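# Push cart through self-closing door and park in yellow bay

## Task

Move the utility cart through the self-closing door into the other room and leave it in the yellow bay, with each of its four wheels fully inside the taped area and none resting on the tape. The copy-paper case must sit in the cart's top tray, entirely within its edges. Let the door close completely before ending. Either robot or both may be used, but if any robot tips over or is left leaning, the task fails.

## Robot and tools

Setup. Two identical Hello Robot Stretch 4 units, r1 and r2, each stand about 1.6 m tall. Each has an omni-wheel base, a lift running up a mast, a telescoping arm that reaches forward, and a wrist carrying a gripper. Any point on the base rim is at most 0.23 m from the base origin. Work has already started in this scene, so the robots, cart, paper and door are wherever earlier commands left them. An occasional brief push may disturb loose objects.

Frames. Each robot reports in its own frames, in metres. In the base frame the origin is on the floor under the base centre, x points forward, y left and z up. hand_pose, given in this frame, is a point between the open fingertips, and its printed value may be somewhat off. The odometry frame is the base frame as it was at scene start. base_odometry only counts wheel rotation, so slipping shows up as travel. Its heading is in rad, left positive, from -3.142 to 3.142. The two robots' frames are unrelated; judge their relative placement only from images, lidar_m or wrist_depth_mm.

move. Each robot gets its own object under its name, "r1" or "r2". A robot you omit receives nothing new, but any motion it already has keeps running. Always send "blocking": false. The call returns within about half a second while the robots keep moving. Inside a robot's object you can give:
- "base": offsets measured from where the base last reported itself. {"translate_m": d}, from -2 to 2, drives straight forward (+) or back. {"strafe_m": d}, from -2 to 2, slides left (+) or right. {"rotate_rad": d}, from -3.2 to 3.2, turns in place, with counter-clockwise seen from above as +. Only translate_m and strafe_m may be combined, which gives a straight diagonal with no turning.
- "joints": absolute targets, each named. lift_m runs 0 to 1.2 m. arm_m runs 0 to 0.55 m. wrist_yaw_rad runs -1.134 to 4.276, where 0 is forward, + is left and 3.14 is folded back. wrist_pitch_rad runs -1.117 to 4.259, where 0 is level and 1.57 points down. wrist_roll_rad runs -1.117 to 4.259, where 0 has both fingers level and + is clockwise seen from behind. gripper_m runs -0.038 to 0.141 m and is the fingertip gap, with values below 0 squeezing them together. A target past a limit is clipped to the limit and the result reports it. Any other out-of-range value is refused.
- "pace": "slow", "default", "fast" or "max". For the base this gives 0.1/0.3/0.4/0.6 m/s and 1/2/3/4 rad/s. A raised lift (above 0.2) caps base speed, down to 0.3 m/s and 1 rad/s at the top. "speeds" sets one joint's top speed by key; it does not apply to the gripper.
- "contact_limits": a value from 0 to 1 for arm_m, lift_m, translate_m, strafe_m or rotate_rad, placed alongside that same command. The default is 0.5. A base limit stays in force until the next action that names base. Even at 0 the arm needs a firm push before it stops. With a load on the way up, keep the lift limit at 0.3 or more for 2 kg, or 0.15 or more for 1 kg.
- "end_of_arm": "enable_torque", sent on its own, brings back wrist or gripper motors that have switched off.
"cameras" takes a list drawn from r1_head_camera, r1_head_left_camera, r1_head_right_camera, r1_wrist_camera, the same four for r2, or "all". Omitting it means all cameras; [] means none. A new move replaces only the targets it names. An unknown key makes the call invalid. A refused call, or an uncommanded stop, cancels the rest of that reply's move, wait and finished_scene calls.

Other tools. wait(seconds 0 to 10, optional cameras) lets time pass; it returns early once a commanded robot comes to rest. wait(0) shows progress in the "earlier move" line. stop brakes every running motion and also re-brakes wheels left slack; its "stop:" line says whether they hold. zoom_image takes a camera and a region [x0,y0,x1,y1] in pixels, no larger than 504 by 504, from that camera's newest image. finished_scene takes scene, here 2. It is final, so the cart must already be parked, the paper in the tray and the door shut.

Reading results. The "move" line lists each robot given a motion, with "done" or its worst status. "as last shown" marks a robot whose state is repeated from before. base_status and joint_status can be moving, done, off_target, contact_stop, time_out, limit_stop_at_own_body, limit_stop_at_tilt or torque_fault. on_its_own reports what happened uncommanded, such as a slack lift or base or a motor that is off. lidar_m gives 12 distances in 30-degree sectors: the 1st is straight ahead, they run counter-clockwise, the 4th is left, the 7th behind and the 10th right. "-" means nothing seen or something closer than 0.25 m. wrist_depth_mm is a 7x7 grid in mm (100 to 2000), read from the top left. If turned_by_wheels and turned_by_imu drift apart by more than about 0.1 rad over one move, the base slipped or hit something. base_tilt is in degrees, with forward and right positive. motor_effort is in %, with the peak in brackets. servo_current is in mA; a rise in the gripper current after closing means a firm grip.

Cautions. Never let the robots press into each other; once bases touch, even millimetres more is a hard press. Robots do not travel identical distances, up to about 3 cm per metre apart, which matters when two carry one object. More than 1 kg held with arm_m above 0.2 can tip a robot when moving, especially at fast paces. A lean over 6 degrees makes the joints go slack. Avoid torque faults by not jamming the gripper while driving. To grip, close below the object's width, but not more than about 0.02 below if the object is boxed in. Watch for self-collision with a low lift over the base or an extreme wrist yaw, pitch or roll. Avoid dropping, slamming or hard pushing.

Each tool is called in YAML: its name, and indented under it one key for each argument.

## Session

move:
  blocking: false

Scene clock: 2433.47 s.
r1.base_odometry: x=-2.282 y=+0.279 heading=+1.496
r1.turned_by_wheels: +0.000
r1.turned_by_imu: +0.000
r1.base_tilt: forward=-1.6 right=+1.3
r1.lidar_m: 0.62 1.07 2.16 2.42 4.22 1.37 3.04 2.57 1.15 0.65 0.53 0.52
r1.base_status: done
r1.joint_positions: lift_m=+0.660 arm_m=+0.200 wrist_yaw_rad=-0.783 wrist_pitch_rad=+0.002 wrist_roll_rad=+0.000 gripper_m=-0.029
r1.joint_status: all done
r1.measured_speeds: translate_m=+0.000 strafe_m=+0.000 rotate_rad=+0.000 lift_m=+0.000 arm_m=+0.000 wrist_yaw_rad=+0.000 wrist_pitch_rad=+0.000 wrist_roll_rad=+0.000
r1.motor_effort: lift_m=+23(23) arm_m=+4(4) wheel_0=+5(24) wheel_1=+1(4) wheel_2=+0(6)
r1.servo_current: wrist_yaw_rad=59(65) wrist_pitch_rad=39(52) wrist_roll_rad=52(65) gripper_m=72(228)
r1.hand_pose: x=+0.5138 y=-0.2653 z=+0.8372 quat_wxyz=(+0.924, +0.000, +0.001, -0.381) (m; r1's base frame)
r1.wrist_depth_mm: 234 221 236 236 236 236 236 / 222 223 236 236 237 237 237 / 223 223 236 237 237 237 237 / 236 223 237 237 237 237 238 / 236 224 238 174 238 239 239 / 237 224 238 181 239 240 239 / 237 224 239 173 239 240 241
r2.base_odometry: x=-1.432 y=-0.321 heading=-2.622
r2.turned_by_wheels: +0.000
r2.turned_by_imu: +0.000
r2.base_tilt: forward=-0.7 right=+0.1
r2.lidar_m: 0.42 2.81 2.41 2.42 2.86 2.75 2.76 2.62 2.26 2.28 2.64 0.40
r2.base_status: not commanded
r2.joint_positions: lift_m=+0.688 arm_m=+0.000 wrist_yaw_rad=+0.000 wrist_pitch_rad=+0.002 wrist_roll_rad=+1.568 gripper_m=-0.035
r2.joint_status: not commanded
r2.measured_speeds: translate_m=+0.000 strafe_m=+0.000 rotate_rad=+0.000 lift_m=+0.000 arm_m=+0.000 wrist_yaw_rad=+0.000 wrist_pitch_rad=+0.000 wrist_roll_rad=+0.000
r2.motor_effort: lift_m=+18(18) arm_m=-3(4) wheel_0=-9(10) wheel_1=-6(7) wheel_2=+7(8)
r2.servo_current: wrist_yaw_rad=46(59) wrist_pitch_rad=39(52) wrist_roll_rad=39(59) gripper_m=91(104)
r2.contact_limits: lift_m 0.2; translate_m 0.6
r2.hand_pose: x=+0.4593 y=-0.0875 z=+0.8655 quat_wxyz=(+0.708, +0.706, +0.001, -0.001) (m; r2's base frame)
r2.wrist_depth_mm: - - - 138 193 - - / - 402 399 144 200 - - / - 430 424 150 209 - - / - - 462 156 217 - - / - - 500 163 228 768 - / - - 183 168 181 1576 517 / - - - 112 247 1756 1229
pictures: r1_head_camera, r1_head_left_camera, r1_head_right_camera, r1_wrist_camera, r2_head_camera, r2_head_left_camera, r2_head_right_camera, r2_wrist_camera
Images, in order (width x height): r1_head_camera 420x560, r1_head_left_camera 420x672, r1_head_right_camera 420x672, r1_wrist_camera 616x392, r2_head_camera 420x560, r2_head_left_camera 420x672, r2_head_right_camera 420x672, r2_wrist_camera 616x392.

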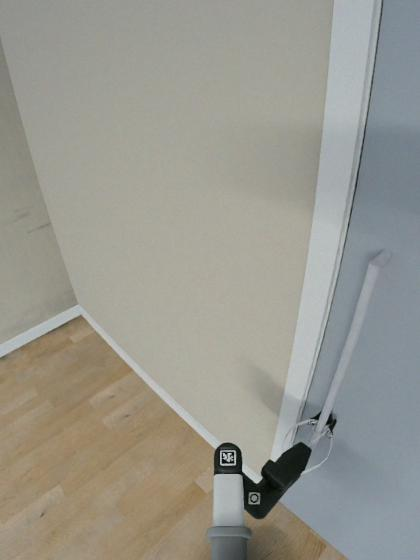

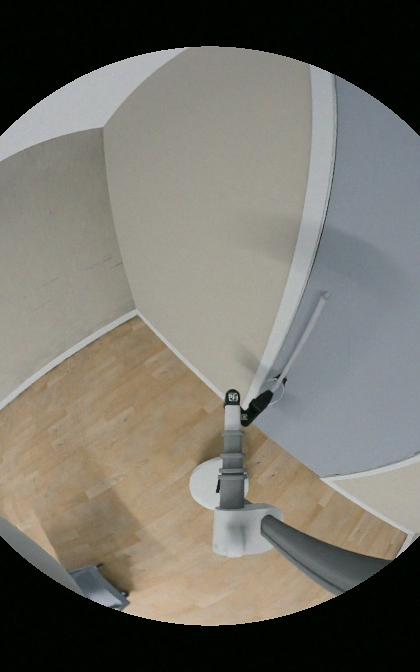

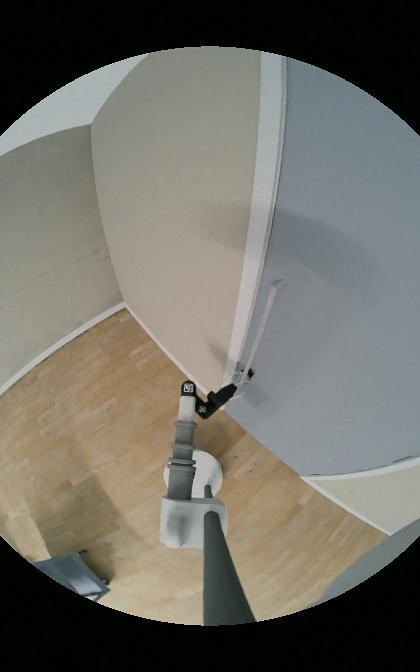

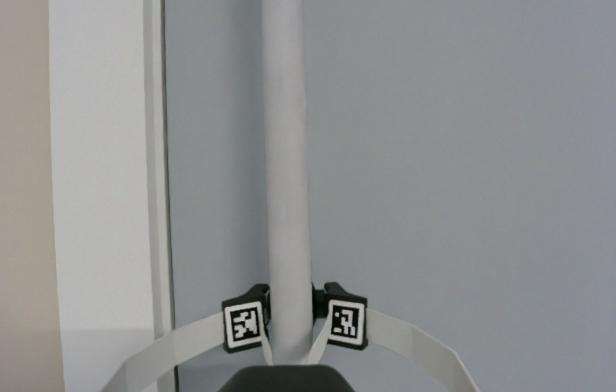

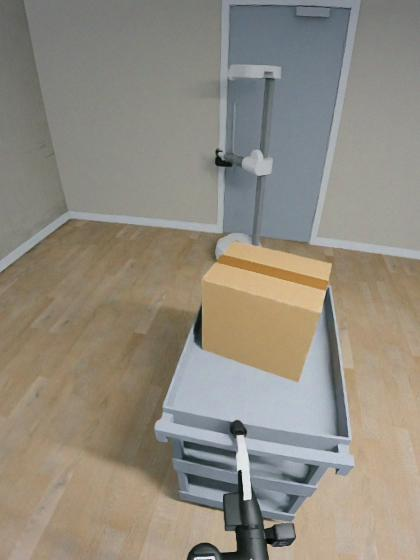

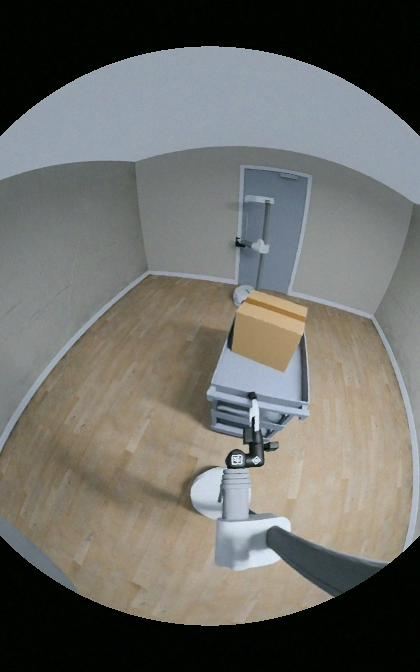

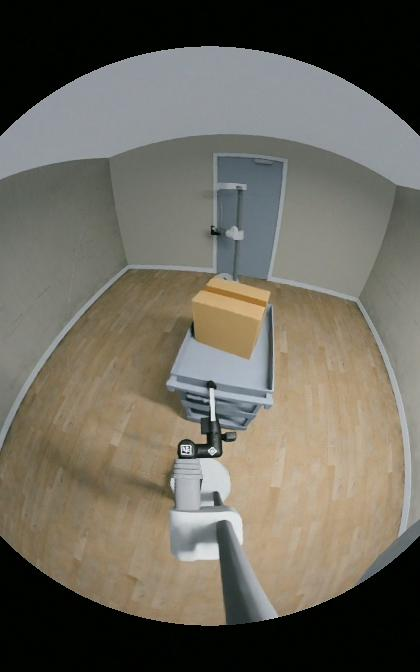

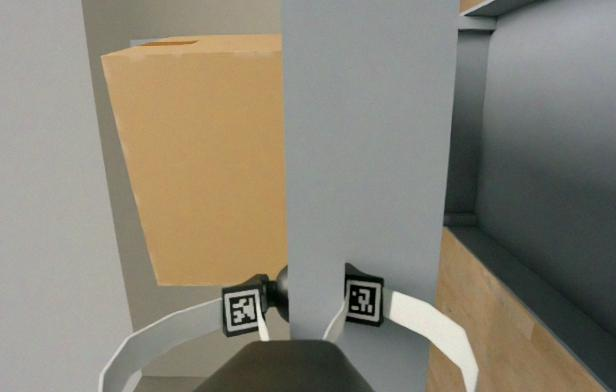

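zoom_image:
  camera: "r2_head_camera"
  region: [140, 220, 400, 520]

zoom_image:
  camera: "r2_head_camera"
  region: [180, 0, 400, 270]

zoom_image:
  camera: "r1_head_camera"
  region: [180, 200, 420, 560]

zoom_image:
  camera: "r1_head_right_camera"
  region: [0, 240, 420, 640]

Scaled by 1.680 from the camera's 420x560 image, which has a finer 1200x1600 frame.

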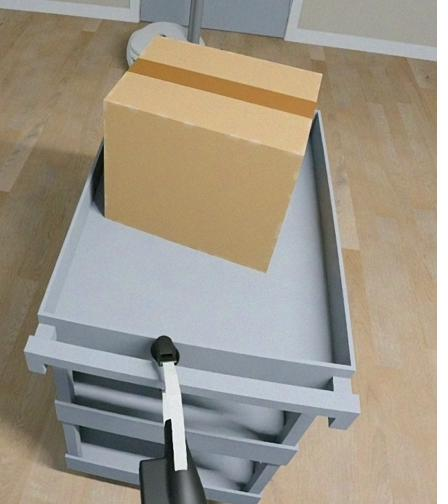

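Scaled by 1.867 from the camera's 420x560 image, which has a finer 1200x1600 frame.

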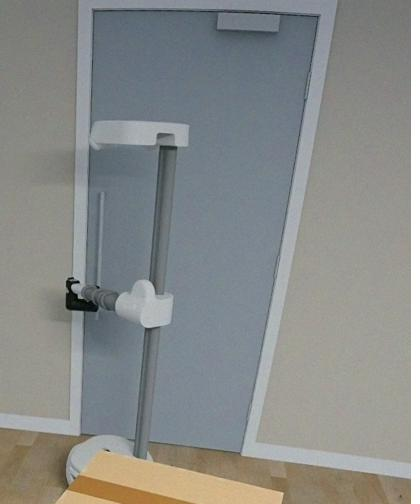

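Scaled by 1.400 from the camera's 420x560 image, which has a finer 600x800 frame.

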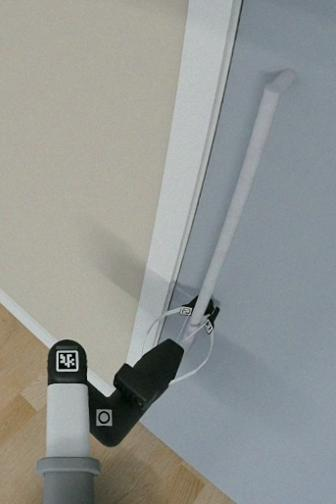

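Scaled by 1.200 from the camera's 420x672 image, which has a finer 600x960 frame.

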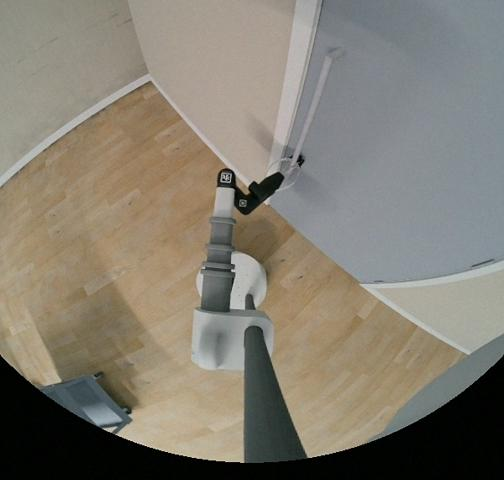

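zoom_image:
  camera: "r2_wrist_camera"
  region: [150, 50, 616, 392]

zoom_image:
  camera: "r2_head_camera"
  region: [160, 380, 360, 560]

zoom_image:
  camera: "r2_head_right_camera"
  region: [130, 260, 330, 460]

zoom_image:
  camera: "r2_head_left_camera"
  region: [170, 260, 370, 480]

Scaled by 1.082.

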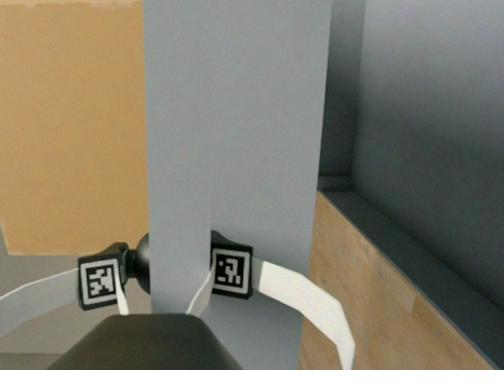

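Scaled by 2.520 from the camera's 420x560 image, which has a finer 1200x1600 frame.

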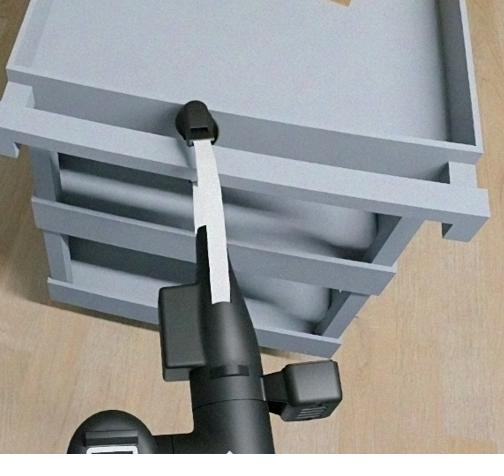

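Scaled by 2.520 from the camera's 420x672 image, which has a finer 600x960 frame.

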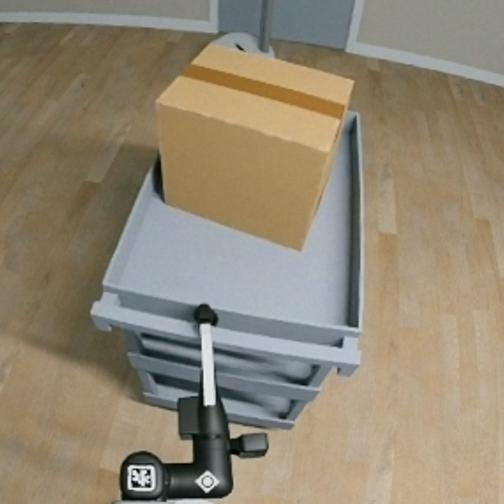

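Scaled by 2.291 from the camera's 420x672 image, which has a finer 600x960 frame.

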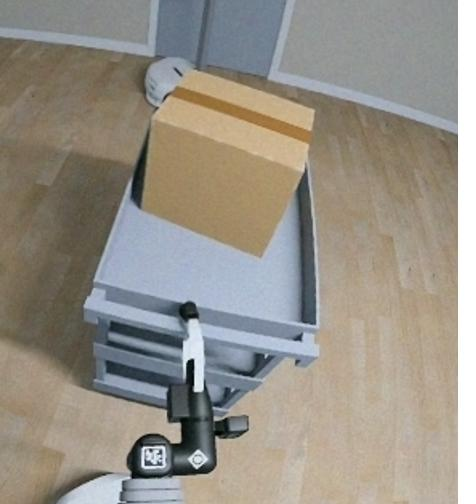

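move:
  r2: {"base": {"translate_m": -0.29, "strafe_m": 0.077}, "pace": "slow", "contact_limits": {"translate_m": 0.6, "strafe_m": 0.6}}
  blocking: false
  cameras: ["r2_wrist_camera", "r2_head_camera"]

wait:
  seconds: 6
  cameras: ["r2_wrist_camera", "r2_head_camera"]

r2: "contact_limits": translate_m and strafe_m are given together and make one move, which takes one limit: state it under one of them only
Scene clock: 2596.70 s.
r1.base_odometry: x=-2.282 y=+0.279 heading=+1.496
r1.turned_by_wheels: +0.000
r1.turned_by_imu: +0.000
r1.base_tilt: forward=-1.6 right=+1.3
r1.lidar_m: 0.63 1.06 2.14 2.45 4.25 1.37 3.08 2.60 1.17 0.61 0.54 0.49
r1.base_status: done
r1.joint_positions: lift_m=+0.660 arm_m=+0.200 wrist_yaw_rad=-0.783 wrist_pitch_rad=+0.002 wrist_roll_rad=+0.000 gripper_m=-0.029
r1.joint_status: all done
r1.measured_speeds: translate_m=+0.000 strafe_m=+0.000 rotate_rad=+0.000 lift_m=+0.000 arm_m=+0.000 wrist_yaw_rad=+0.000 wrist_pitch_rad=+0.000 wrist_roll_rad=+0.000
r1.motor_effort: lift_m=+23(23) arm_m=+4(4) wheel_0=+4(24) wheel_1=+1(4) wheel_2=+0(6)
r1.servo_current: wrist_yaw_rad=52(65) wrist_pitch_rad=39(52) wrist_roll_rad=65(65) gripper_m=78(228)
r1.hand_pose: x=+0.5138 y=-0.2653 z=+0.8372 quat_wxyz=(+0.924, +0.000, +0.001, -0.381) (m; r1's base frame)
r1.wrist_depth_mm: 234 222 236 236 236 236 237 / 222 222 236 236 236 237 237 / 223 222 237 237 237 237 238 / 236 223 237 237 238 238 239 / 236 224 239 174 238 238 238 / 237 224 238 181 239 239 239 / 237 224 239 172 240 240 241
r2.base_odometry: x=-1.432 y=-0.321 heading=-2.622
r2.turned_by_wheels: +0.000
r2.turned_by_imu: +0.000
r2.base_tilt: forward=-0.7 right=+0.1
r2.lidar_m: 0.42 2.81 2.42 2.41 2.83 2.75 2.75 2.64 2.28 2.26 2.67 0.38
r2.base_status: not commanded
r2.joint_positions: lift_m=+0.688 arm_m=+0.000 wrist_yaw_rad=+0.000 wrist_pitch_rad=+0.002 wrist_roll_rad=+1.568 gripper_m=-0.035
r2.joint_status: not commanded
r2.measured_speeds: translate_m=+0.000 strafe_m=+0.000 rotate_rad=+0.000 lift_m=+0.000 arm_m=+0.000 wrist_yaw_rad=+0.000 wrist_pitch_rad=+0.000 wrist_roll_rad=+0.000
r2.motor_effort: lift_m=+17(18) arm_m=-3(4) wheel_0=-10(10) wheel_1=-6(7) wheel_2=+7(8)
r2.servo_current: wrist_yaw_rad=46(59) wrist_pitch_rad=46(52) wrist_roll_rad=39(59) gripper_m=98(104)
r2.contact_limits: lift_m 0.2; translate_m 0.6
r2.hand_pose: x=+0.4593 y=-0.0875 z=+0.8655 quat_wxyz=(+0.708, +0.706, +0.001, -0.001) (m; r2's base frame)
r2.wrist_depth_mm: - - - 138 192 - - / - 402 397 144 200 - - / - 433 427 149 209 - - / - - 462 156 217 - - / - - 500 162 228 768 - / - - 183 168 181 1576 512 / - - - 112 247 1756 1229
pictures: none

not run: a call was refused earlier in this reply.

move:
  r2: {"base": {"translate_m": -0.29, "strafe_m": 0.077}, "pace": "slow", "contact_limits": {"translate_m": 0.6}}
  blocking: false
  cameras: []

wait:
  seconds: 6
  cameras: ["r2_wrist_camera", "r2_head_camera", "r1_head_right_camera"]

Scene clock: 2600.07 s.
move: r2 moving
r1.base_odometry: x=-2.282 y=+0.279 heading=+1.496
r1.turned_by_wheels: +0.000
r1.turned_by_imu: +0.000
r1.base_tilt: forward=-1.6 right=+1.3
r1.lidar_m: 0.58 1.08 2.15 2.49 4.24 1.38 3.01 2.56 1.14 0.65 0.53 0.49
r1.base_status: not commanded
r1.joint_positions: lift_m=+0.660 arm_m=+0.200 wrist_yaw_rad=-0.783 wrist_pitch_rad=+0.002 wrist_roll_rad=+0.000 gripper_m=-0.029
r1.joint_status: not commanded
r1.measured_speeds: translate_m=+0.000 strafe_m=+0.000 rotate_rad=+0.000 lift_m=+0.000 arm_m=+0.000 wrist_yaw_rad=+0.000 wrist_pitch_rad=+0.000 wrist_roll_rad=+0.000
r1.motor_effort: lift_m=+23(23) arm_m=+4(4) wheel_0=+5(5) wheel_1=+1(1) wheel_2=+0(0)
r1.servo_current: wrist_yaw_rad=52(65) wrist_pitch_rad=46(46) wrist_roll_rad=46(59) gripper_m=72(85)
r1.hand_pose: x=+0.5138 y=-0.2653 z=+0.8372 quat_wxyz=(+0.924, +0.000, +0.001, -0.381) (m; r1's base frame)
r1.wrist_depth_mm: 233 222 236 235 236 236 237 / 223 223 236 236 237 237 237 / 222 224 236 237 237 237 238 / 236 223 237 237 237 238 238 / 236 224 237 174 238 238 239 / 237 224 238 181 238 240 240 / 237 224 240 173 239 240 241
r2.base_odometry: x=-1.420 y=-0.317 heading=-2.623
r2.turned_by_wheels: -0.001
r2.turned_by_imu: +0.000
r2.base_tilt: forward=-0.6 right=+0.1
r2.lidar_m: 0.40 2.79 2.42 2.42 2.82 2.74 2.75 2.63 2.25 2.28 2.68 0.38
r2.base_status: translate_m moving; strafe_m moving
r2.joint_positions: lift_m=+0.688 arm_m=+0.000 wrist_yaw_rad=-0.001 wrist_pitch_rad=+0.002 wrist_roll_rad=+1.568 gripper_m=-0.035
r2.joint_status: not commanded
r2.measured_speeds: translate_m=-0.048 strafe_m=+0.012 rotate_rad=+0.000 lift_m=+0.000 arm_m=+0.000 wrist_yaw_rad=+0.000 wrist_pitch_rad=+0.000 wrist_roll_rad=+0.000
r2.motor_effort: lift_m=+17(18) arm_m=-3(4) wheel_0=-11(17) wheel_1=-6(8) wheel_2=+10(13)
r2.servo_current: wrist_yaw_rad=52(52) wrist_pitch_rad=46(46) wrist_roll_rad=39(52) gripper_m=91(98)
r2.contact_limits: lift_m 0.2; translate_m 0.6
r2.hand_pose: x=+0.4592 y=-0.0877 z=+0.8655 quat_wxyz=(+0.708, +0.706, +0.001, -0.001) (m; r2's base frame)
r2.wrist_depth_mm: - - - 138 193 - - / - 402 397 144 200 - - / - 433 427 150 209 - - / - - 462 156 217 - - / - - 500 163 228 759 - / - - 183 169 181 1576 512 / - - - 112 247 1863 1229
pictures: none
No camera images: "cameras" was empty.

Scene clock: 2603.80 s.
earlier move: r2 done
r1.base_odometry: x=-2.282 y=+0.279 heading=+1.496
r1.turned_by_wheels: +0.000
r1.turned_by_imu: +0.000
r1.base_tilt: forward=-1.6 right=+1.3
r1.lidar_m: 0.61 1.07 2.14 2.50 4.26 1.66 3.06 2.57 1.15 0.64 0.53 0.52
r1.base_status: not commanded
r1.joint_positions: lift_m=+0.660 arm_m=+0.200 wrist_yaw_rad=-0.783 wrist_pitch_rad=+0.002 wrist_roll_rad=+0.000 gripper_m=-0.029
r1.joint_status: not commanded
r1.measured_speeds: translate_m=+0.000 strafe_m=+0.000 rotate_rad=+0.000 lift_m=+0.000 arm_m=+0.000 wrist_yaw_rad=+0.000 wrist_pitch_rad=+0.000 wrist_roll_rad=+0.000
r1.motor_effort: lift_m=+23(23) arm_m=+4(4) wheel_0=+4(5) wheel_1=+1(2) wheel_2=+0(0)
r1.servo_current: wrist_yaw_rad=39(72) wrist_pitch_rad=39(52) wrist_roll_rad=65(65) gripper_m=72(85)
r1.hand_pose: x=+0.5138 y=-0.2653 z=+0.8372 quat_wxyz=(+0.924, +0.000, +0.001, -0.381) (m; r1's base frame)
r1.wrist_depth_mm: 234 221 236 236 236 236 236 / 222 223 236 236 236 237 237 / 222 223 236 237 237 237 238 / 236 223 237 237 237 238 238 / 236 224 237 174 238 239 239 / 237 224 238 181 238 239 240 / 237 224 240 173 240 240 240
r2.base_odometry: x=-1.142 y=-0.244 heading=-2.623
r2.turned_by_wheels: +0.000
r2.turned_by_imu: -0.002
r2.base_tilt: forward=-0.7 right=+0.1
r2.lidar_m: 0.39 2.80 2.41 2.41 2.82 2.46 2.46 2.66 2.25 2.28 0.44 0.39
r2.base_status: done
r2.joint_positions: lift_m=+0.688 arm_m=+0.000 wrist_yaw_rad=-0.005 wrist_pitch_rad=+0.002 wrist_roll_rad=+1.568 gripper_m=-0.035
r2.joint_status: not commanded
r2.measured_speeds: translate_m=+0.000 strafe_m=+0.000 rotate_rad=+0.000 lift_m=+0.000 arm_m=+0.000 wrist_yaw_rad=+0.000 wrist_pitch_rad=+0.000 wrist_roll_rad=+0.000
r2.motor_effort: lift_m=+17(18) arm_m=-3(4) wheel_0=-9(18) wheel_1=-6(8) wheel_2=+3(13)
r2.servo_current: wrist_yaw_rad=52(65) wrist_pitch_rad=46(46) wrist_roll_rad=46(65) gripper_m=91(98)
r2.contact_limits: lift_m 0.2; translate_m 0.6
r2.hand_pose: x=+0.4588 y=-0.0889 z=+0.8655 quat_wxyz=(+0.708, +0.706, -0.001, -0.003) (m; r2's base frame)
r2.wrist_depth_mm: - 397 387 127 182 - - / - 397 392 136 192 192 - / - 436 427 143 202 - - / - - 469 150 213 - - / - - 521 160 226 1576 - / - - 183 168 181 1576 504 / - - - 112 253 1863 1229
wait: 3.73 of 6 s (r2 has come to rest)
pictures: r1_head_right_camera, r2_head_camera, r2_wrist_camera
Images, in order (width x height): r1_head_right_camera 420x672, r2_head_camera 420x560, r2_wrist_camera 616x392.

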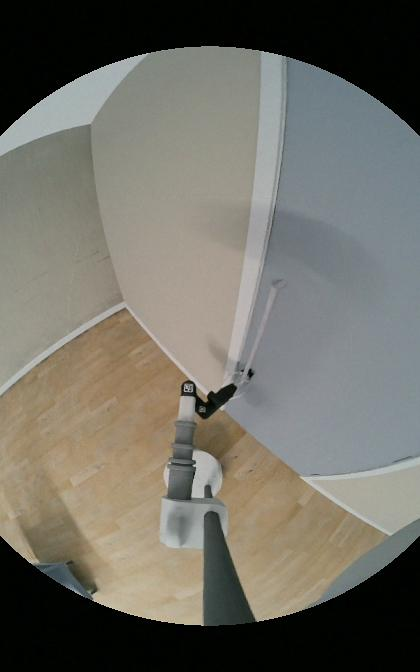

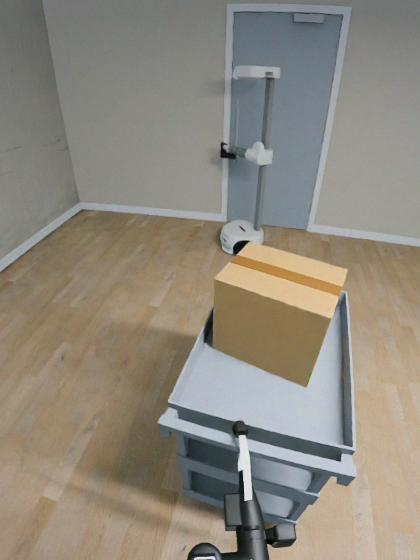

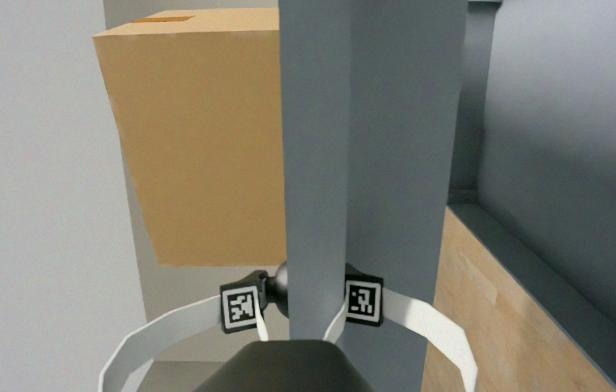

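move:
  r2: {"base": {"translate_m": -0.58, "strafe_m": 0.155}, "pace": "default", "contact_limits": {"translate_m": 0.6}}
  blocking: false
  cameras: []

wait:
  seconds: 6
  cameras: ["r2_wrist_camera", "r2_head_camera", "r2_head_left_camera"]

zoom_image:
  camera: "r2_head_camera"
  region: [200, 0, 370, 240]

Scene clock: 2614.97 s.
move: r2 moving
r1.base_odometry: x=-2.282 y=+0.279 heading=+1.496
r1.turned_by_wheels: +0.000
r1.turned_by_imu: +0.000
r1.base_tilt: forward=-1.6 right=+1.3
r1.lidar_m: 0.62 1.11 2.15 2.47 4.22 1.70 3.04 2.59 1.16 0.62 0.52 0.48
r1.base_status: not commanded
r1.joint_positions: lift_m=+0.660 arm_m=+0.200 wrist_yaw_rad=-0.783 wrist_pitch_rad=+0.002 wrist_roll_rad=+0.000 gripper_m=-0.029
r1.joint_status: not commanded
r1.measured_speeds: translate_m=+0.000 strafe_m=+0.000 rotate_rad=+0.000 lift_m=+0.000 arm_m=+0.000 wrist_yaw_rad=+0.000 wrist_pitch_rad=+0.000 wrist_roll_rad=+0.000
r1.motor_effort: lift_m=+23(23) arm_m=+4(4) wheel_0=+5(5) wheel_1=+1(1) wheel_2=+0(0)
r1.servo_current: wrist_yaw_rad=39(72) wrist_pitch_rad=46(46) wrist_roll_rad=46(59) gripper_m=72(78)
r1.hand_pose: x=+0.5138 y=-0.2653 z=+0.8372 quat_wxyz=(+0.924, +0.000, +0.001, -0.381) (m; r1's base frame)
r1.wrist_depth_mm: 234 222 236 236 236 236 236 / 222 222 236 236 237 236 237 / 223 223 236 236 237 237 238 / 236 224 237 237 238 238 238 / 236 224 238 174 238 239 239 / 236 224 238 181 238 239 239 / 237 224 239 172 239 240 241
r2.base_odometry: x=-1.111 y=-0.236 heading=-2.624
r2.turned_by_wheels: -0.001
r2.turned_by_imu: -0.001
r2.base_tilt: forward=-0.6 right=+0.1
r2.lidar_m: 0.39 2.83 2.42 2.42 2.78 2.41 2.40 2.61 2.24 2.27 0.44 0.35
r2.base_status: translate_m moving; strafe_m moving
r2.joint_positions: lift_m=+0.688 arm_m=+0.000 wrist_yaw_rad=-0.005 wrist_pitch_rad=+0.002 wrist_roll_rad=+1.568 gripper_m=-0.035
r2.joint_status: not commanded
r2.measured_speeds: translate_m=-0.121 strafe_m=+0.031 rotate_rad=-0.005 lift_m=+0.000 arm_m=+0.000 wrist_yaw_rad=+0.000 wrist_pitch_rad=+0.000 wrist_roll_rad=+0.000
r2.motor_effort: lift_m=+17(18) arm_m=-3(3) wheel_0=-13(18) wheel_1=-8(9) wheel_2=+13(14)
r2.servo_current: wrist_yaw_rad=52(59) wrist_pitch_rad=39(46) wrist_roll_rad=39(59) gripper_m=91(104)
r2.contact_limits: lift_m 0.2; translate_m 0.6
r2.hand_pose: x=+0.4588 y=-0.0889 z=+0.8655 quat_wxyz=(+0.708, +0.706, -0.001, -0.003) (m; r2's base frame)
r2.wrist_depth_mm: - 379 375 126 182 - - / - 394 394 135 191 191 - / - 433 427 143 202 - - / - - 469 151 214 - - / - - 517 160 226 1618 - / - - 183 168 182 1537 500 / - - - 112 255 1863 1229
pictures: none
No camera images: "cameras" was empty.

Scene clock: 2617.90 s.
earlier move: r2 done
r1.base_odometry: x=-2.282 y=+0.279 heading=+1.496
r1.turned_by_wheels: +0.000
r1.turned_by_imu: +0.000
r1.base_tilt: forward=-1.5 right=+1.3
r1.lidar_m: 0.61 1.07 2.13 2.45 4.23 2.23 3.05 2.58 1.16 0.64 0.53 0.51
r1.base_status: not commanded
r1.joint_positions: lift_m=+0.660 arm_m=+0.200 wrist_yaw_rad=-0.783 wrist_pitch_rad=+0.002 wrist_roll_rad=+0.000 gripper_m=-0.029
r1.joint_status: not commanded
r1.measured_speeds: translate_m=+0.000 strafe_m=+0.000 rotate_rad=+0.000 lift_m=+0.000 arm_m=+0.000 wrist_yaw_rad=+0.000 wrist_pitch_rad=+0.000 wrist_roll_rad=+0.000
r1.motor_effort: lift_m=+23(23) arm_m=+4(4) wheel_0=+4(5) wheel_1=+1(1) wheel_2=+0(0)
r1.servo_current: wrist_yaw_rad=52(72) wrist_pitch_rad=39(52) wrist_roll_rad=59(65) gripper_m=78(78)
r1.hand_pose: x=+0.5138 y=-0.2653 z=+0.8372 quat_wxyz=(+0.924, +0.000, +0.001, -0.381) (m; r1's base frame)
r1.wrist_depth_mm: 234 222 236 236 236 236 237 / 222 223 236 236 236 237 236 / 223 223 237 236 237 238 239 / 235 224 238 237 238 238 239 / 236 224 238 174 239 239 239 / 236 224 238 181 240 240 240 / 236 224 239 172 240 241 240
r2.base_odometry: x=-0.562 y=-0.092 heading=-2.624
r2.turned_by_wheels: +0.000
r2.turned_by_imu: -0.004
r2.base_tilt: forward=-0.7 right=+0.1
r2.lidar_m: 0.42 2.81 2.38 2.39 2.15 1.85 1.84 2.16 2.26 2.28 0.38 0.36
r2.base_status: done
r2.joint_positions: lift_m=+0.688 arm_m=+0.000 wrist_yaw_rad=-0.006 wrist_pitch_rad=+0.002 wrist_roll_rad=+1.568 gripper_m=-0.035
r2.joint_status: not commanded
r2.measured_speeds: translate_m=+0.000 strafe_m=+0.000 rotate_rad=+0.000 lift_m=+0.000 arm_m=+0.000 wrist_yaw_rad=+0.000 wrist_pitch_rad=+0.000 wrist_roll_rad=+0.000
r2.motor_effort: lift_m=+17(18) arm_m=-2(3) wheel_0=-6(20) wheel_1=-6(10) wheel_2=-1(14)
r2.servo_current: wrist_yaw_rad=46(65) wrist_pitch_rad=39(52) wrist_roll_rad=52(59) gripper_m=98(104)
r2.contact_limits: lift_m 0.2; translate_m 0.6
r2.hand_pose: x=+0.4588 y=-0.0891 z=+0.8655 quat_wxyz=(+0.708, +0.706, -0.001, -0.003) (m; r2's base frame)
r2.wrist_depth_mm: - 343 347 105 156 160 - / - 387 384 114 171 171 - / - 445 439 121 182 - - / - - 496 134 202 654 - / - - - 145 223 1756 517 / - - 185 161 181 1708 1255 / - - - 112 273 1808 1160
wait: 2.93 of 6 s (r2 has come to rest)
pictures: r2_head_camera, r2_head_left_camera, r2_wrist_camera
Images, in order (width x height): r2_head_camera 420x560, r2_head_left_camera 420x672, r2_wrist_camera 616x392.

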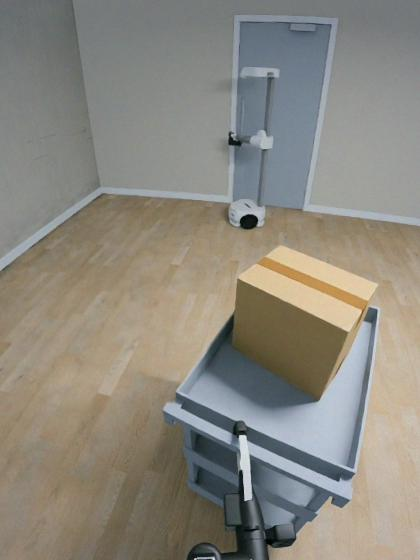

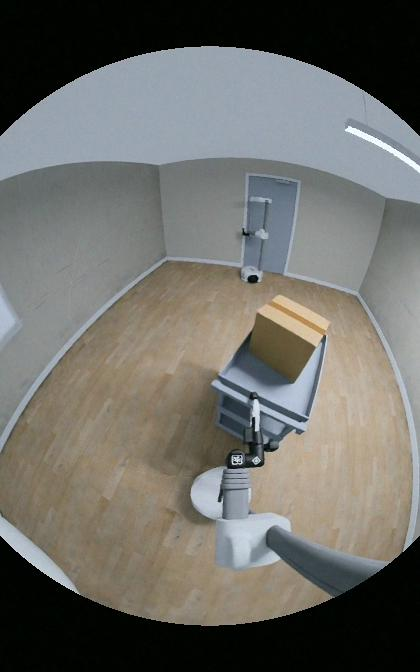

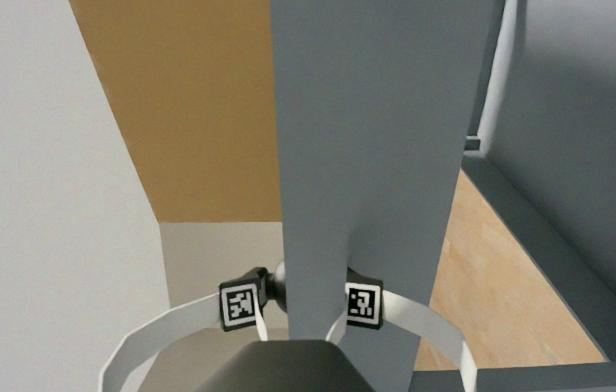

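Scaled by 2.100 from the camera's 420x560 image, which has a finer 1200x1600 frame.

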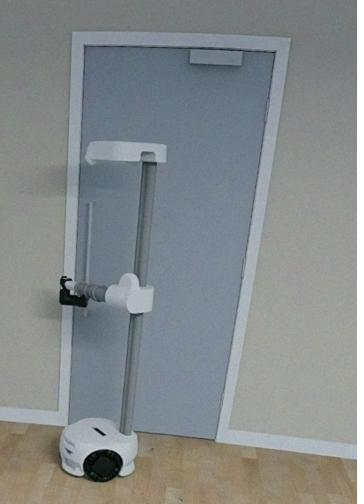

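move:
  r1: {"base": {"translate_m": -0.17, "strafe_m": 0.065}, "joints": {"wrist_yaw_rad": -0.609}, "speeds": {"wrist_yaw_rad": 0.085}, "pace": "slow", "contact_limits": {"translate_m": 0.7}}
  blocking: false
  cameras: []

wait:
  seconds: 5
  cameras: ["r1_wrist_camera", "r1_head_camera", "r2_head_camera"]

Scene clock: 2669.57 s.
move: r1 moving
r1.base_odometry: x=-2.287 y=+0.267 heading=+1.494
r1.turned_by_wheels: -0.001
r1.turned_by_imu: -0.001
r1.base_tilt: forward=-1.6 right=+1.3
r1.lidar_m: 0.61 1.14 2.14 2.49 4.25 2.26 3.05 2.58 1.16 0.67 0.55 0.52
r1.base_status: translate_m moving; strafe_m moving
r1.joint_positions: lift_m=+0.660 arm_m=+0.200 wrist_yaw_rad=-0.750 wrist_pitch_rad=+0.002 wrist_roll_rad=+0.000 gripper_m=-0.029
r1.joint_status: wrist_yaw_rad moving
r1.measured_speeds: translate_m=-0.048 strafe_m=+0.017 rotate_rad=-0.009 lift_m=+0.000 arm_m=+0.001 wrist_yaw_rad=+0.089 wrist_pitch_rad=+0.000 wrist_roll_rad=+0.000
r1.motor_effort: lift_m=+23(23) arm_m=+3(4) wheel_0=-10(10) wheel_1=-4(4) wheel_2=+6(6)
r1.servo_current: wrist_yaw_rad=91(91) wrist_pitch_rad=33(46) wrist_roll_rad=52(72) gripper_m=72(78)
r1.contact_limits: translate_m 0.7
r1.hand_pose: x=+0.5223 y=-0.2606 z=+0.8372 quat_wxyz=(+0.930, +0.000, +0.001, -0.366) (m; r1's base frame)
r1.wrist_depth_mm: 245 230 244 176 241 240 240 / 244 231 244 242 242 242 240 / 245 231 245 243 243 242 242 / 246 232 246 245 244 242 242 / 246 233 246 181 244 243 243 / 248 234 246 181 244 244 243 / 248 234 247 180 245 244 244
r2.base_odometry: x=-0.562 y=-0.092 heading=-2.624
r2.turned_by_wheels: +0.000
r2.turned_by_imu: +0.000
r2.base_tilt: forward=-0.7 right=+0.1
r2.lidar_m: 0.41 2.82 2.40 2.38 2.15 1.85 1.85 2.16 2.27 2.26 0.39 0.34
r2.base_status: not commanded
r2.joint_positions: lift_m=+0.688 arm_m=+0.000 wrist_yaw_rad=-0.006 wrist_pitch_rad=+0.002 wrist_roll_rad=+1.568 gripper_m=-0.035
r2.joint_status: not commanded
r2.measured_speeds: translate_m=+0.000 strafe_m=+0.000 rotate_rad=+0.000 lift_m=+0.000 arm_m=+0.000 wrist_yaw_rad=+0.000 wrist_pitch_rad=+0.000 wrist_roll_rad=+0.000
r2.motor_effort: lift_m=+18(18) arm_m=-1(1) wheel_0=-6(6) wheel_1=-6(6) wheel_2=-1(1)
r2.servo_current: wrist_yaw_rad=59(59) wrist_pitch_rad=39(46) wrist_roll_rad=46(59) gripper_m=85(98)
r2.contact_limits: lift_m 0.2; translate_m 0.6
r2.hand_pose: x=+0.4588 y=-0.0891 z=+0.8655 quat_wxyz=(+0.708, +0.706, -0.001, -0.003) (m; r2's base frame)
r2.wrist_depth_mm: - 343 345 105 156 160 - / - 384 387 115 170 171 - / - 449 433 121 182 - - / - - 496 134 203 654 - / - - - 144 222 1708 517 / - - 185 161 181 1661 1255 / - - - 112 273 1756 1205
pictures: none
No camera images: "cameras" was empty.

Scene clock: 2672.10 s.
earlier move: r1 done
r1.base_odometry: x=-2.359 y=+0.115 heading=+1.495
r1.turned_by_wheels: +0.000
r1.turned_by_imu: -0.017
r1.base_tilt: forward=-1.6 right=+1.3
r1.lidar_m: 0.80 1.38 2.22 2.55 4.20 2.06 2.98 2.51 1.54 0.82 0.61 0.55
r1.base_status: done
r1.joint_positions: lift_m=+0.660 arm_m=+0.200 wrist_yaw_rad=-0.602 wrist_pitch_rad=+0.002 wrist_roll_rad=+0.000 gripper_m=-0.029
r1.joint_status: all done
r1.measured_speeds: translate_m=+0.000 strafe_m=+0.000 rotate_rad=+0.000 lift_m=+0.000 arm_m=+0.000 wrist_yaw_rad=+0.000 wrist_pitch_rad=+0.000 wrist_roll_rad=+0.000
r1.motor_effort: lift_m=+23(23) arm_m=-4(5) wheel_0=-11(28) wheel_1=-4(10) wheel_2=+7(10)
r1.servo_current: wrist_yaw_rad=59(91) wrist_pitch_rad=39(52) wrist_roll_rad=52(72) gripper_m=65(78)
r1.contact_limits: translate_m 0.7
r1.hand_pose: x=+0.5592 y=-0.2354 z=+0.8372 quat_wxyz=(+0.955, +0.000, +0.001, -0.296) (m; r1's base frame)
r1.wrist_depth_mm: - - 243 243 243 244 245 / - - 244 244 245 245 245 / - - 244 245 246 245 246 / - - 245 245 247 246 247 / - - 246 246 247 247 248 / - - 210 181 247 248 247 / - 142 247 178 248 248 249
r2.base_odometry: x=-0.562 y=-0.092 heading=-2.624
r2.turned_by_wheels: +0.000
r2.turned_by_imu: +0.000
r2.base_tilt: forward=-0.7 right=+0.1
r2.lidar_m: 0.43 2.80 2.39 2.38 2.16 1.85 1.86 2.15 2.26 2.26 0.37 0.37
r2.base_status: not commanded
r2.joint_positions: lift_m=+0.688 arm_m=+0.000 wrist_yaw_rad=-0.006 wrist_pitch_rad=+0.002 wrist_roll_rad=+1.568 gripper_m=-0.035
r2.joint_status: not commanded
r2.measured_speeds: translate_m=+0.000 strafe_m=+0.000 rotate_rad=+0.000 lift_m=+0.000 arm_m=+0.000 wrist_yaw_rad=+0.000 wrist_pitch_rad=+0.000 wrist_roll_rad=+0.000
r2.motor_effort: lift_m=+17(18) arm_m=+0(1) wheel_0=-5(6) wheel_1=-6(6) wheel_2=-1(2)
r2.servo_current: wrist_yaw_rad=39(65) wrist_pitch_rad=33(52) wrist_roll_rad=39(59) gripper_m=98(104)
r2.contact_limits: lift_m 0.2; translate_m 0.6
r2.hand_pose: x=+0.4588 y=-0.0891 z=+0.8655 quat_wxyz=(+0.708, +0.706, -0.001, -0.003) (m; r2's base frame)
r2.wrist_depth_mm: - 345 347 104 156 161 - / - 387 387 114 171 171 - / - 445 436 121 182 - - / - - 500 134 203 654 - / - - - 145 223 1708 512 / - - 184 160 181 1661 1255 / - - - 112 273 1808 1182
wait: 2.53 of 5 s (r1 has come to rest)
pictures: r1_head_camera, r1_wrist_camera, r2_head_camera
Images, in order (width x height): r1_head_camera 420x560, r1_wrist_camera 616x392, r2_head_camera 420x560.

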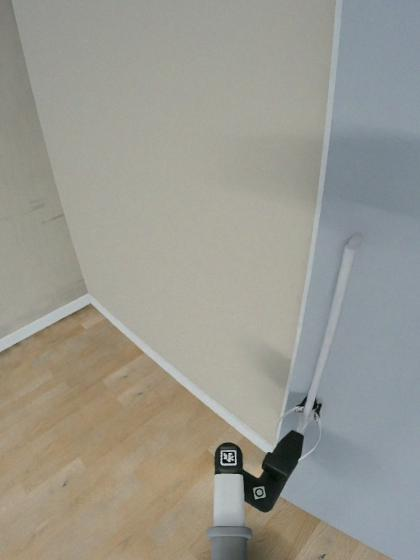

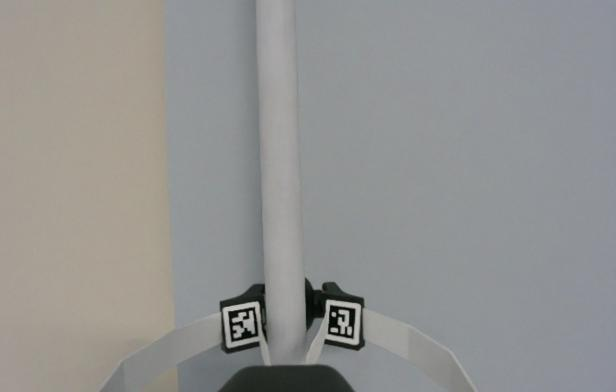

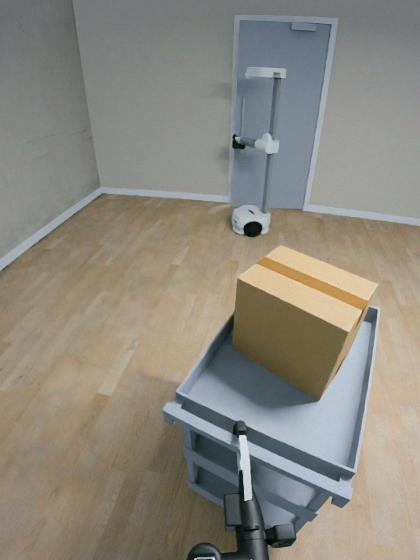

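move:
  r1: {"base": {"translate_m": -0.364, "strafe_m": 0.028}, "joints": {"wrist_yaw_rad": -0.243}, "speeds": {"wrist_yaw_rad": 0.092}, "pace": "slow", "contact_limits": {"translate_m": 0.7}}
  blocking: false
  cameras: []

wait:
  seconds: 6
  cameras: ["r1_wrist_camera", "r1_head_camera", "r2_head_camera"]

Scene clock: 2752.77 s.
move: r1 moving
r1.base_odometry: x=-2.361 y=+0.103 heading=+1.494
r1.turned_by_wheels: -0.001
r1.turned_by_imu: -0.002
r1.base_tilt: forward=-1.6 right=+1.3
r1.lidar_m: 0.84 1.40 2.22 2.51 4.23 2.07 2.99 2.51 1.56 0.83 0.63 0.57
r1.base_status: translate_m moving; strafe_m moving
r1.joint_positions: lift_m=+0.660 arm_m=+0.200 wrist_yaw_rad=-0.565 wrist_pitch_rad=+0.002 wrist_roll_rad=+0.000 gripper_m=-0.029
r1.joint_status: wrist_yaw_rad moving
r1.measured_speeds: translate_m=-0.049 strafe_m=+0.004 rotate_rad=-0.003 lift_m=+0.000 arm_m=+0.000 wrist_yaw_rad=+0.086 wrist_pitch_rad=+0.000 wrist_roll_rad=+0.000
r1.motor_effort: lift_m=+23(23) arm_m=-5(5) wheel_0=-17(19) wheel_1=-4(7) wheel_2=+11(12)
r1.servo_current: wrist_yaw_rad=26(72) wrist_pitch_rad=46(52) wrist_roll_rad=39(72) gripper_m=78(78)
r1.contact_limits: translate_m 0.7
r1.hand_pose: x=+0.5678 y=-0.2282 z=+0.8372 quat_wxyz=(+0.960, +0.000, +0.001, -0.279) (m; r1's base frame)
r1.wrist_depth_mm: - - 244 179 242 241 242 / - - 244 244 242 242 242 / - - 246 244 244 243 242 / - - 246 245 244 243 242 / - - 246 245 245 244 243 / - - 210 183 245 244 244 / - 140 248 179 247 245 244
r2.base_odometry: x=-0.562 y=-0.092 heading=-2.624
r2.turned_by_wheels: +0.000
r2.turned_by_imu: +0.000
r2.base_tilt: forward=-0.7 right=+0.1
r2.lidar_m: 0.45 2.81 2.40 2.40 2.19 1.85 1.85 2.17 2.27 2.26 0.38 0.35
r2.base_status: not commanded
r2.joint_positions: lift_m=+0.688 arm_m=+0.000 wrist_yaw_rad=-0.006 wrist_pitch_rad=+0.002 wrist_roll_rad=+1.568 gripper_m=-0.035
r2.joint_status: not commanded
r2.measured_speeds: translate_m=+0.000 strafe_m=+0.000 rotate_rad=+0.000 lift_m=+0.000 arm_m=+0.000 wrist_yaw_rad=+0.000 wrist_pitch_rad=+0.000 wrist_roll_rad=+0.000
r2.motor_effort: lift_m=+17(17) arm_m=+2(2) wheel_0=-5(6) wheel_1=-5(6) wheel_2=-1(2)
r2.servo_current: wrist_yaw_rad=65(65) wrist_pitch_rad=39(46) wrist_roll_rad=52(59) gripper_m=98(98)
r2.contact_limits: lift_m 0.2; translate_m 0.6
r2.hand_pose: x=+0.4588 y=-0.0891 z=+0.8655 quat_wxyz=(+0.708, +0.706, -0.001, -0.003) (m; r2's base frame)
r2.wrist_depth_mm: - 345 349 105 156 160 - / - 382 389 115 170 170 - / - 442 436 120 182 - - / - - 496 134 201 661 - / - - - 145 223 1708 512 / - - 184 161 181 1708 1229 / - - - 112 273 1808 1160
pictures: none
No camera images: "cameras" was empty.

Scene clock: 2757.20 s.
earlier move: r1 done
r1.base_odometry: x=-2.415 y=-0.245 heading=+1.495
r1.turned_by_wheels: +0.001
r1.turned_by_imu: +0.003
r1.base_tilt: forward=-1.5 right=+1.3
r1.lidar_m: 0.56 1.91 2.44 2.78 1.91 1.78 2.74 2.28 2.17 1.18 0.78 0.64
r1.base_status: done
r1.joint_positions: lift_m=+0.660 arm_m=+0.200 wrist_yaw_rad=-0.238 wrist_pitch_rad=+0.002 wrist_roll_rad=+0.000 gripper_m=-0.029
r1.joint_status: all done
r1.measured_speeds: translate_m=+0.000 strafe_m=+0.000 rotate_rad=+0.000 lift_m=+0.000 arm_m=+0.000 wrist_yaw_rad=+0.000 wrist_pitch_rad=+0.000 wrist_roll_rad=+0.000
r1.motor_effort: lift_m=+23(23) arm_m=-5(5) wheel_0=-8(19) wheel_1=-4(10) wheel_2=+11(20)
r1.servo_current: wrist_yaw_rad=46(85) wrist_pitch_rad=46(52) wrist_roll_rad=39(72) gripper_m=72(78)
r1.contact_limits: translate_m 0.7
r1.hand_pose: x=+0.6307 y=-0.1530 z=+0.8372 quat_wxyz=(+0.993, +0.000, +0.001, -0.119) (m; r1's base frame)
r1.wrist_depth_mm: - - 243 243 244 245 245 / - - 244 244 244 245 247 / - - 244 245 245 246 248 / - - 244 179 246 247 248 / - - 245 245 247 248 248 / - - 209 180 247 248 249 / - 141 246 178 248 249 250
r2.base_odometry: x=-0.562 y=-0.092 heading=-2.624
r2.turned_by_wheels: +0.000
r2.turned_by_imu: +0.001
r2.base_tilt: forward=-0.6 right=+0.1
r2.lidar_m: 0.42 2.83 2.40 2.40 2.17 1.85 1.86 2.18 2.26 2.27 0.39 0.36
r2.base_status: not commanded
r2.joint_positions: lift_m=+0.688 arm_m=+0.000 wrist_yaw_rad=-0.006 wrist_pitch_rad=+0.002 wrist_roll_rad=+1.568 gripper_m=-0.035
r2.joint_status: not commanded
r2.measured_speeds: translate_m=+0.000 strafe_m=+0.000 rotate_rad=+0.000 lift_m=+0.000 arm_m=+0.000 wrist_yaw_rad=+0.000 wrist_pitch_rad=+0.000 wrist_roll_rad=+0.000
r2.motor_effort: lift_m=+17(18) arm_m=+3(3) wheel_0=-6(6) wheel_1=-5(6) wheel_2=-1(2)
r2.servo_current: wrist_yaw_rad=59(65) wrist_pitch_rad=39(52) wrist_roll_rad=46(59) gripper_m=91(98)
r2.contact_limits: lift_m 0.2; translate_m 0.6
r2.hand_pose: x=+0.4588 y=-0.0891 z=+0.8655 quat_wxyz=(+0.708, +0.706, -0.001, -0.003) (m; r2's base frame)
r2.wrist_depth_mm: - 347 347 105 156 160 - / - 384 389 115 170 171 - / - 445 436 121 182 - - / - - 496 134 202 654 - / - - - 145 223 1661 512 / - - 184 161 180 1708 1229 / - - - 112 273 1808 1138
wait: 4.43 of 6 s (r1 has come to rest)
pictures: r1_head_camera, r1_wrist_camera, r2_head_camera
Images, in order (width x height): r1_head_camera 420x560, r1_wrist_camera 616x392, r2_head_camera 420x560.

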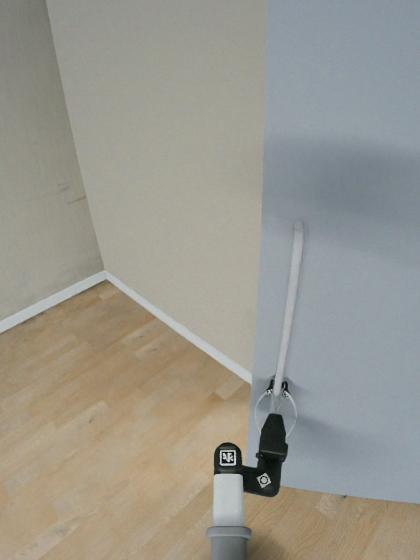

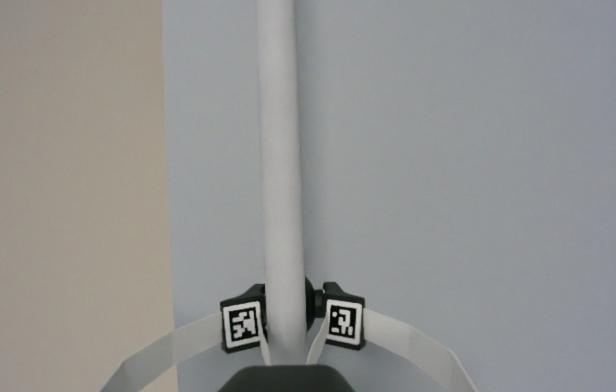

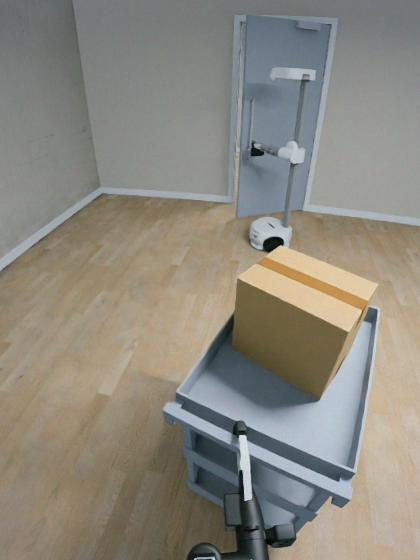

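move:
  r1: {"base": {"translate_m": -0.350, "strafe_m": -0.096}, "joints": {"wrist_yaw_rad": 0.107}, "speeds": {"wrist_yaw_rad": 0.092}, "pace": "slow", "contact_limits": {"translate_m": 0.7}}
  blocking: false
  cameras: []

wait:
  seconds: 6
  cameras: ["r1_wrist_camera", "r1_head_camera", "r2_head_camera"]

Scene clock: 2762.93 s.
move: r1 moving
r1.base_odometry: x=-2.412 y=-0.258 heading=+1.494
r1.turned_by_wheels: +0.000
r1.turned_by_imu: -0.001
r1.base_tilt: forward=-1.5 right=+1.3
r1.lidar_m: 0.59 1.92 2.43 2.78 1.89 1.79 2.71 2.27 2.19 1.17 0.78 0.63
r1.base_status: translate_m moving; strafe_m moving
r1.joint_positions: lift_m=+0.660 arm_m=+0.200 wrist_yaw_rad=-0.200 wrist_pitch_rad=+0.002 wrist_roll_rad=+0.000 gripper_m=-0.029
r1.joint_status: wrist_yaw_rad moving
r1.measured_speeds: translate_m=-0.048 strafe_m=-0.013 rotate_rad=+0.002 lift_m=+0.000 arm_m=+0.000 wrist_yaw_rad=+0.094 wrist_pitch_rad=+0.000 wrist_roll_rad=+0.000
r1.motor_effort: lift_m=+23(23) arm_m=-5(5) wheel_0=-11(13) wheel_1=-11(11) wheel_2=+14(16)
r1.servo_current: wrist_yaw_rad=59(91) wrist_pitch_rad=46(52) wrist_roll_rad=59(59) gripper_m=72(78)
r1.contact_limits: translate_m 0.7
r1.hand_pose: x=+0.6363 y=-0.1430 z=+0.8372 quat_wxyz=(+0.995, +0.000, +0.001, -0.100) (m; r1's base frame)
r1.wrist_depth_mm: - - 243 179 242 243 242 / - - 245 244 243 243 242 / - - 245 245 244 244 244 / - - 246 245 245 245 244 / - - 246 186 246 245 245 / - - 246 183 246 246 246 / - 139 248 180 247 247 246
r2.base_odometry: x=-0.562 y=-0.092 heading=-2.624
r2.turned_by_wheels: +0.000
r2.turned_by_imu: +0.000
r2.base_tilt: forward=-0.6 right=+0.1
r2.lidar_m: 0.42 2.81 2.38 2.39 2.17 1.84 1.84 2.15 2.25 2.27 0.35 0.34
r2.base_status: not commanded
r2.joint_positions: lift_m=+0.688 arm_m=+0.000 wrist_yaw_rad=-0.006 wrist_pitch_rad=+0.002 wrist_roll_rad=+1.568 gripper_m=-0.035
r2.joint_status: not commanded
r2.measured_speeds: translate_m=+0.000 strafe_m=+0.000 rotate_rad=+0.000 lift_m=+0.000 arm_m=+0.000 wrist_yaw_rad=+0.000 wrist_pitch_rad=+0.000 wrist_roll_rad=+0.000
r2.motor_effort: lift_m=+17(18) arm_m=+4(4) wheel_0=-6(6) wheel_1=-6(6) wheel_2=-1(1)
r2.servo_current: wrist_yaw_rad=46(65) wrist_pitch_rad=46(46) wrist_roll_rad=52(52) gripper_m=91(98)
r2.contact_limits: lift_m 0.2; translate_m 0.6
r2.hand_pose: x=+0.4588 y=-0.0891 z=+0.8655 quat_wxyz=(+0.708, +0.706, -0.001, -0.003) (m; r2's base frame)
r2.wrist_depth_mm: - 347 345 105 156 160 - / - 384 387 115 171 171 - / - 449 436 121 182 - - / - - 500 134 202 654 - / - - - 144 223 1661 517 / - - 185 161 181 1661 1229 / - - - 112 272 1808 1160
pictures: none
No camera images: "cameras" was empty.

Scene clock: 2767.30 s.
earlier move: r1 done
r1.base_odometry: x=-2.345 y=-0.601 heading=+1.495
r1.turned_by_wheels: +0.000
r1.turned_by_imu: +0.002
r1.base_tilt: forward=-1.5 right=+1.3
r1.lidar_m: 0.58 2.27 2.72 3.14 1.62 1.71 2.38 2.00 1.98 1.40 1.17 0.71
r1.base_status: done
r1.joint_positions: lift_m=+0.660 arm_m=+0.200 wrist_yaw_rad=+0.108 wrist_pitch_rad=+0.002 wrist_roll_rad=+0.000 gripper_m=-0.029
r1.joint_status: all done
r1.measured_speeds: translate_m=+0.000 strafe_m=+0.000 rotate_rad=+0.000 lift_m=+0.000 arm_m=+0.000 wrist_yaw_rad=+0.000 wrist_pitch_rad=+0.000 wrist_roll_rad=+0.000
r1.motor_effort: lift_m=+23(23) arm_m=-5(5) wheel_0=-6(13) wheel_1=-5(11) wheel_2=+10(17)
r1.servo_current: wrist_yaw_rad=46(91) wrist_pitch_rad=39(52) wrist_roll_rad=52(72) gripper_m=72(78)
r1.contact_limits: translate_m 0.7
r1.hand_pose: x=+0.6672 y=-0.0559 z=+0.8372 quat_wxyz=(+0.999, +0.000, +0.001, +0.054) (m; r1's base frame)
r1.wrist_depth_mm: - - 241 178 247 249 252 / - - 241 244 247 250 252 / - - 243 245 248 250 253 / - - 243 246 248 251 253 / - - 243 183 249 252 253 / - - 243 182 249 252 253 / - 1983 244 180 250 252 255
r2.base_odometry: x=-0.562 y=-0.092 heading=-2.624
r2.turned_by_wheels: +0.000
r2.turned_by_imu: +0.001
r2.base_tilt: forward=-0.7 right=+0.0
r2.lidar_m: 0.41 2.85 2.39 2.39 2.17 1.85 1.86 2.18 2.25 2.24 0.38 0.35
r2.base_status: not commanded
r2.joint_positions: lift_m=+0.688 arm_m=+0.000 wrist_yaw_rad=-0.006 wrist_pitch_rad=+0.002 wrist_roll_rad=+1.568 gripper_m=-0.035
r2.joint_status: not commanded
r2.measured_speeds: translate_m=+0.000 strafe_m=+0.000 rotate_rad=+0.000 lift_m=+0.000 arm_m=+0.000 wrist_yaw_rad=+0.000 wrist_pitch_rad=+0.000 wrist_roll_rad=+0.000
r2.motor_effort: lift_m=+18(18) arm_m=+4(4) wheel_0=-6(6) wheel_1=-6(6) wheel_2=-1(2)
r2.servo_current: wrist_yaw_rad=52(72) wrist_pitch_rad=46(46) wrist_roll_rad=46(65) gripper_m=98(104)
r2.contact_limits: lift_m 0.2; translate_m 0.6
r2.hand_pose: x=+0.4588 y=-0.0891 z=+0.8655 quat_wxyz=(+0.708, +0.706, -0.001, -0.003) (m; r2's base frame)
r2.wrist_depth_mm: - 343 345 104 156 160 - / - 384 384 114 170 171 - / - 445 436 120 182 - - / - - 500 134 202 654 - / - - - 145 222 1661 517 / - - 184 160 180 1708 1205 / - - - 112 272 1808 1160
wait: 4.37 of 6 s (r1 has come to rest)
pictures: r1_head_camera, r1_wrist_camera, r2_head_camera
Images, in order (width x height): r1_head_camera 420x560, r1_wrist_camera 616x392, r2_head_camera 420x560.

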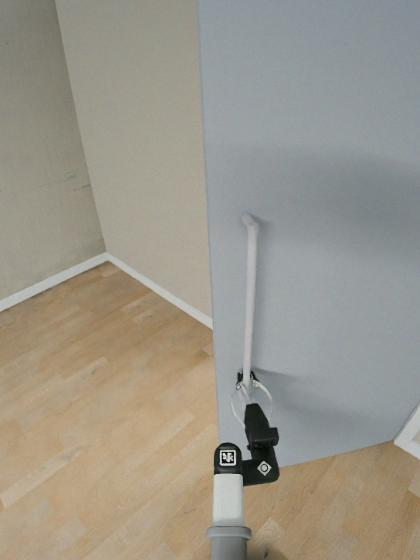

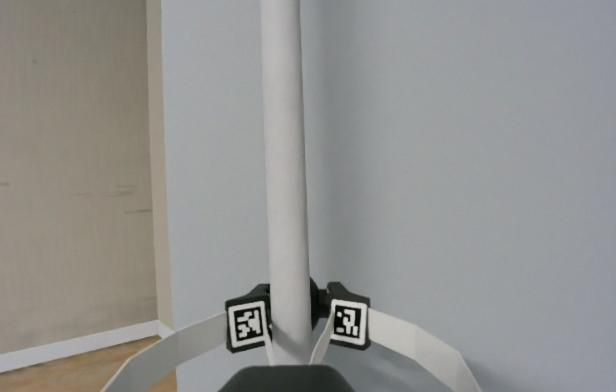

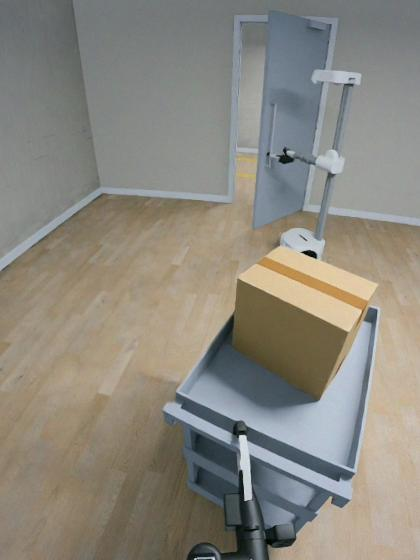

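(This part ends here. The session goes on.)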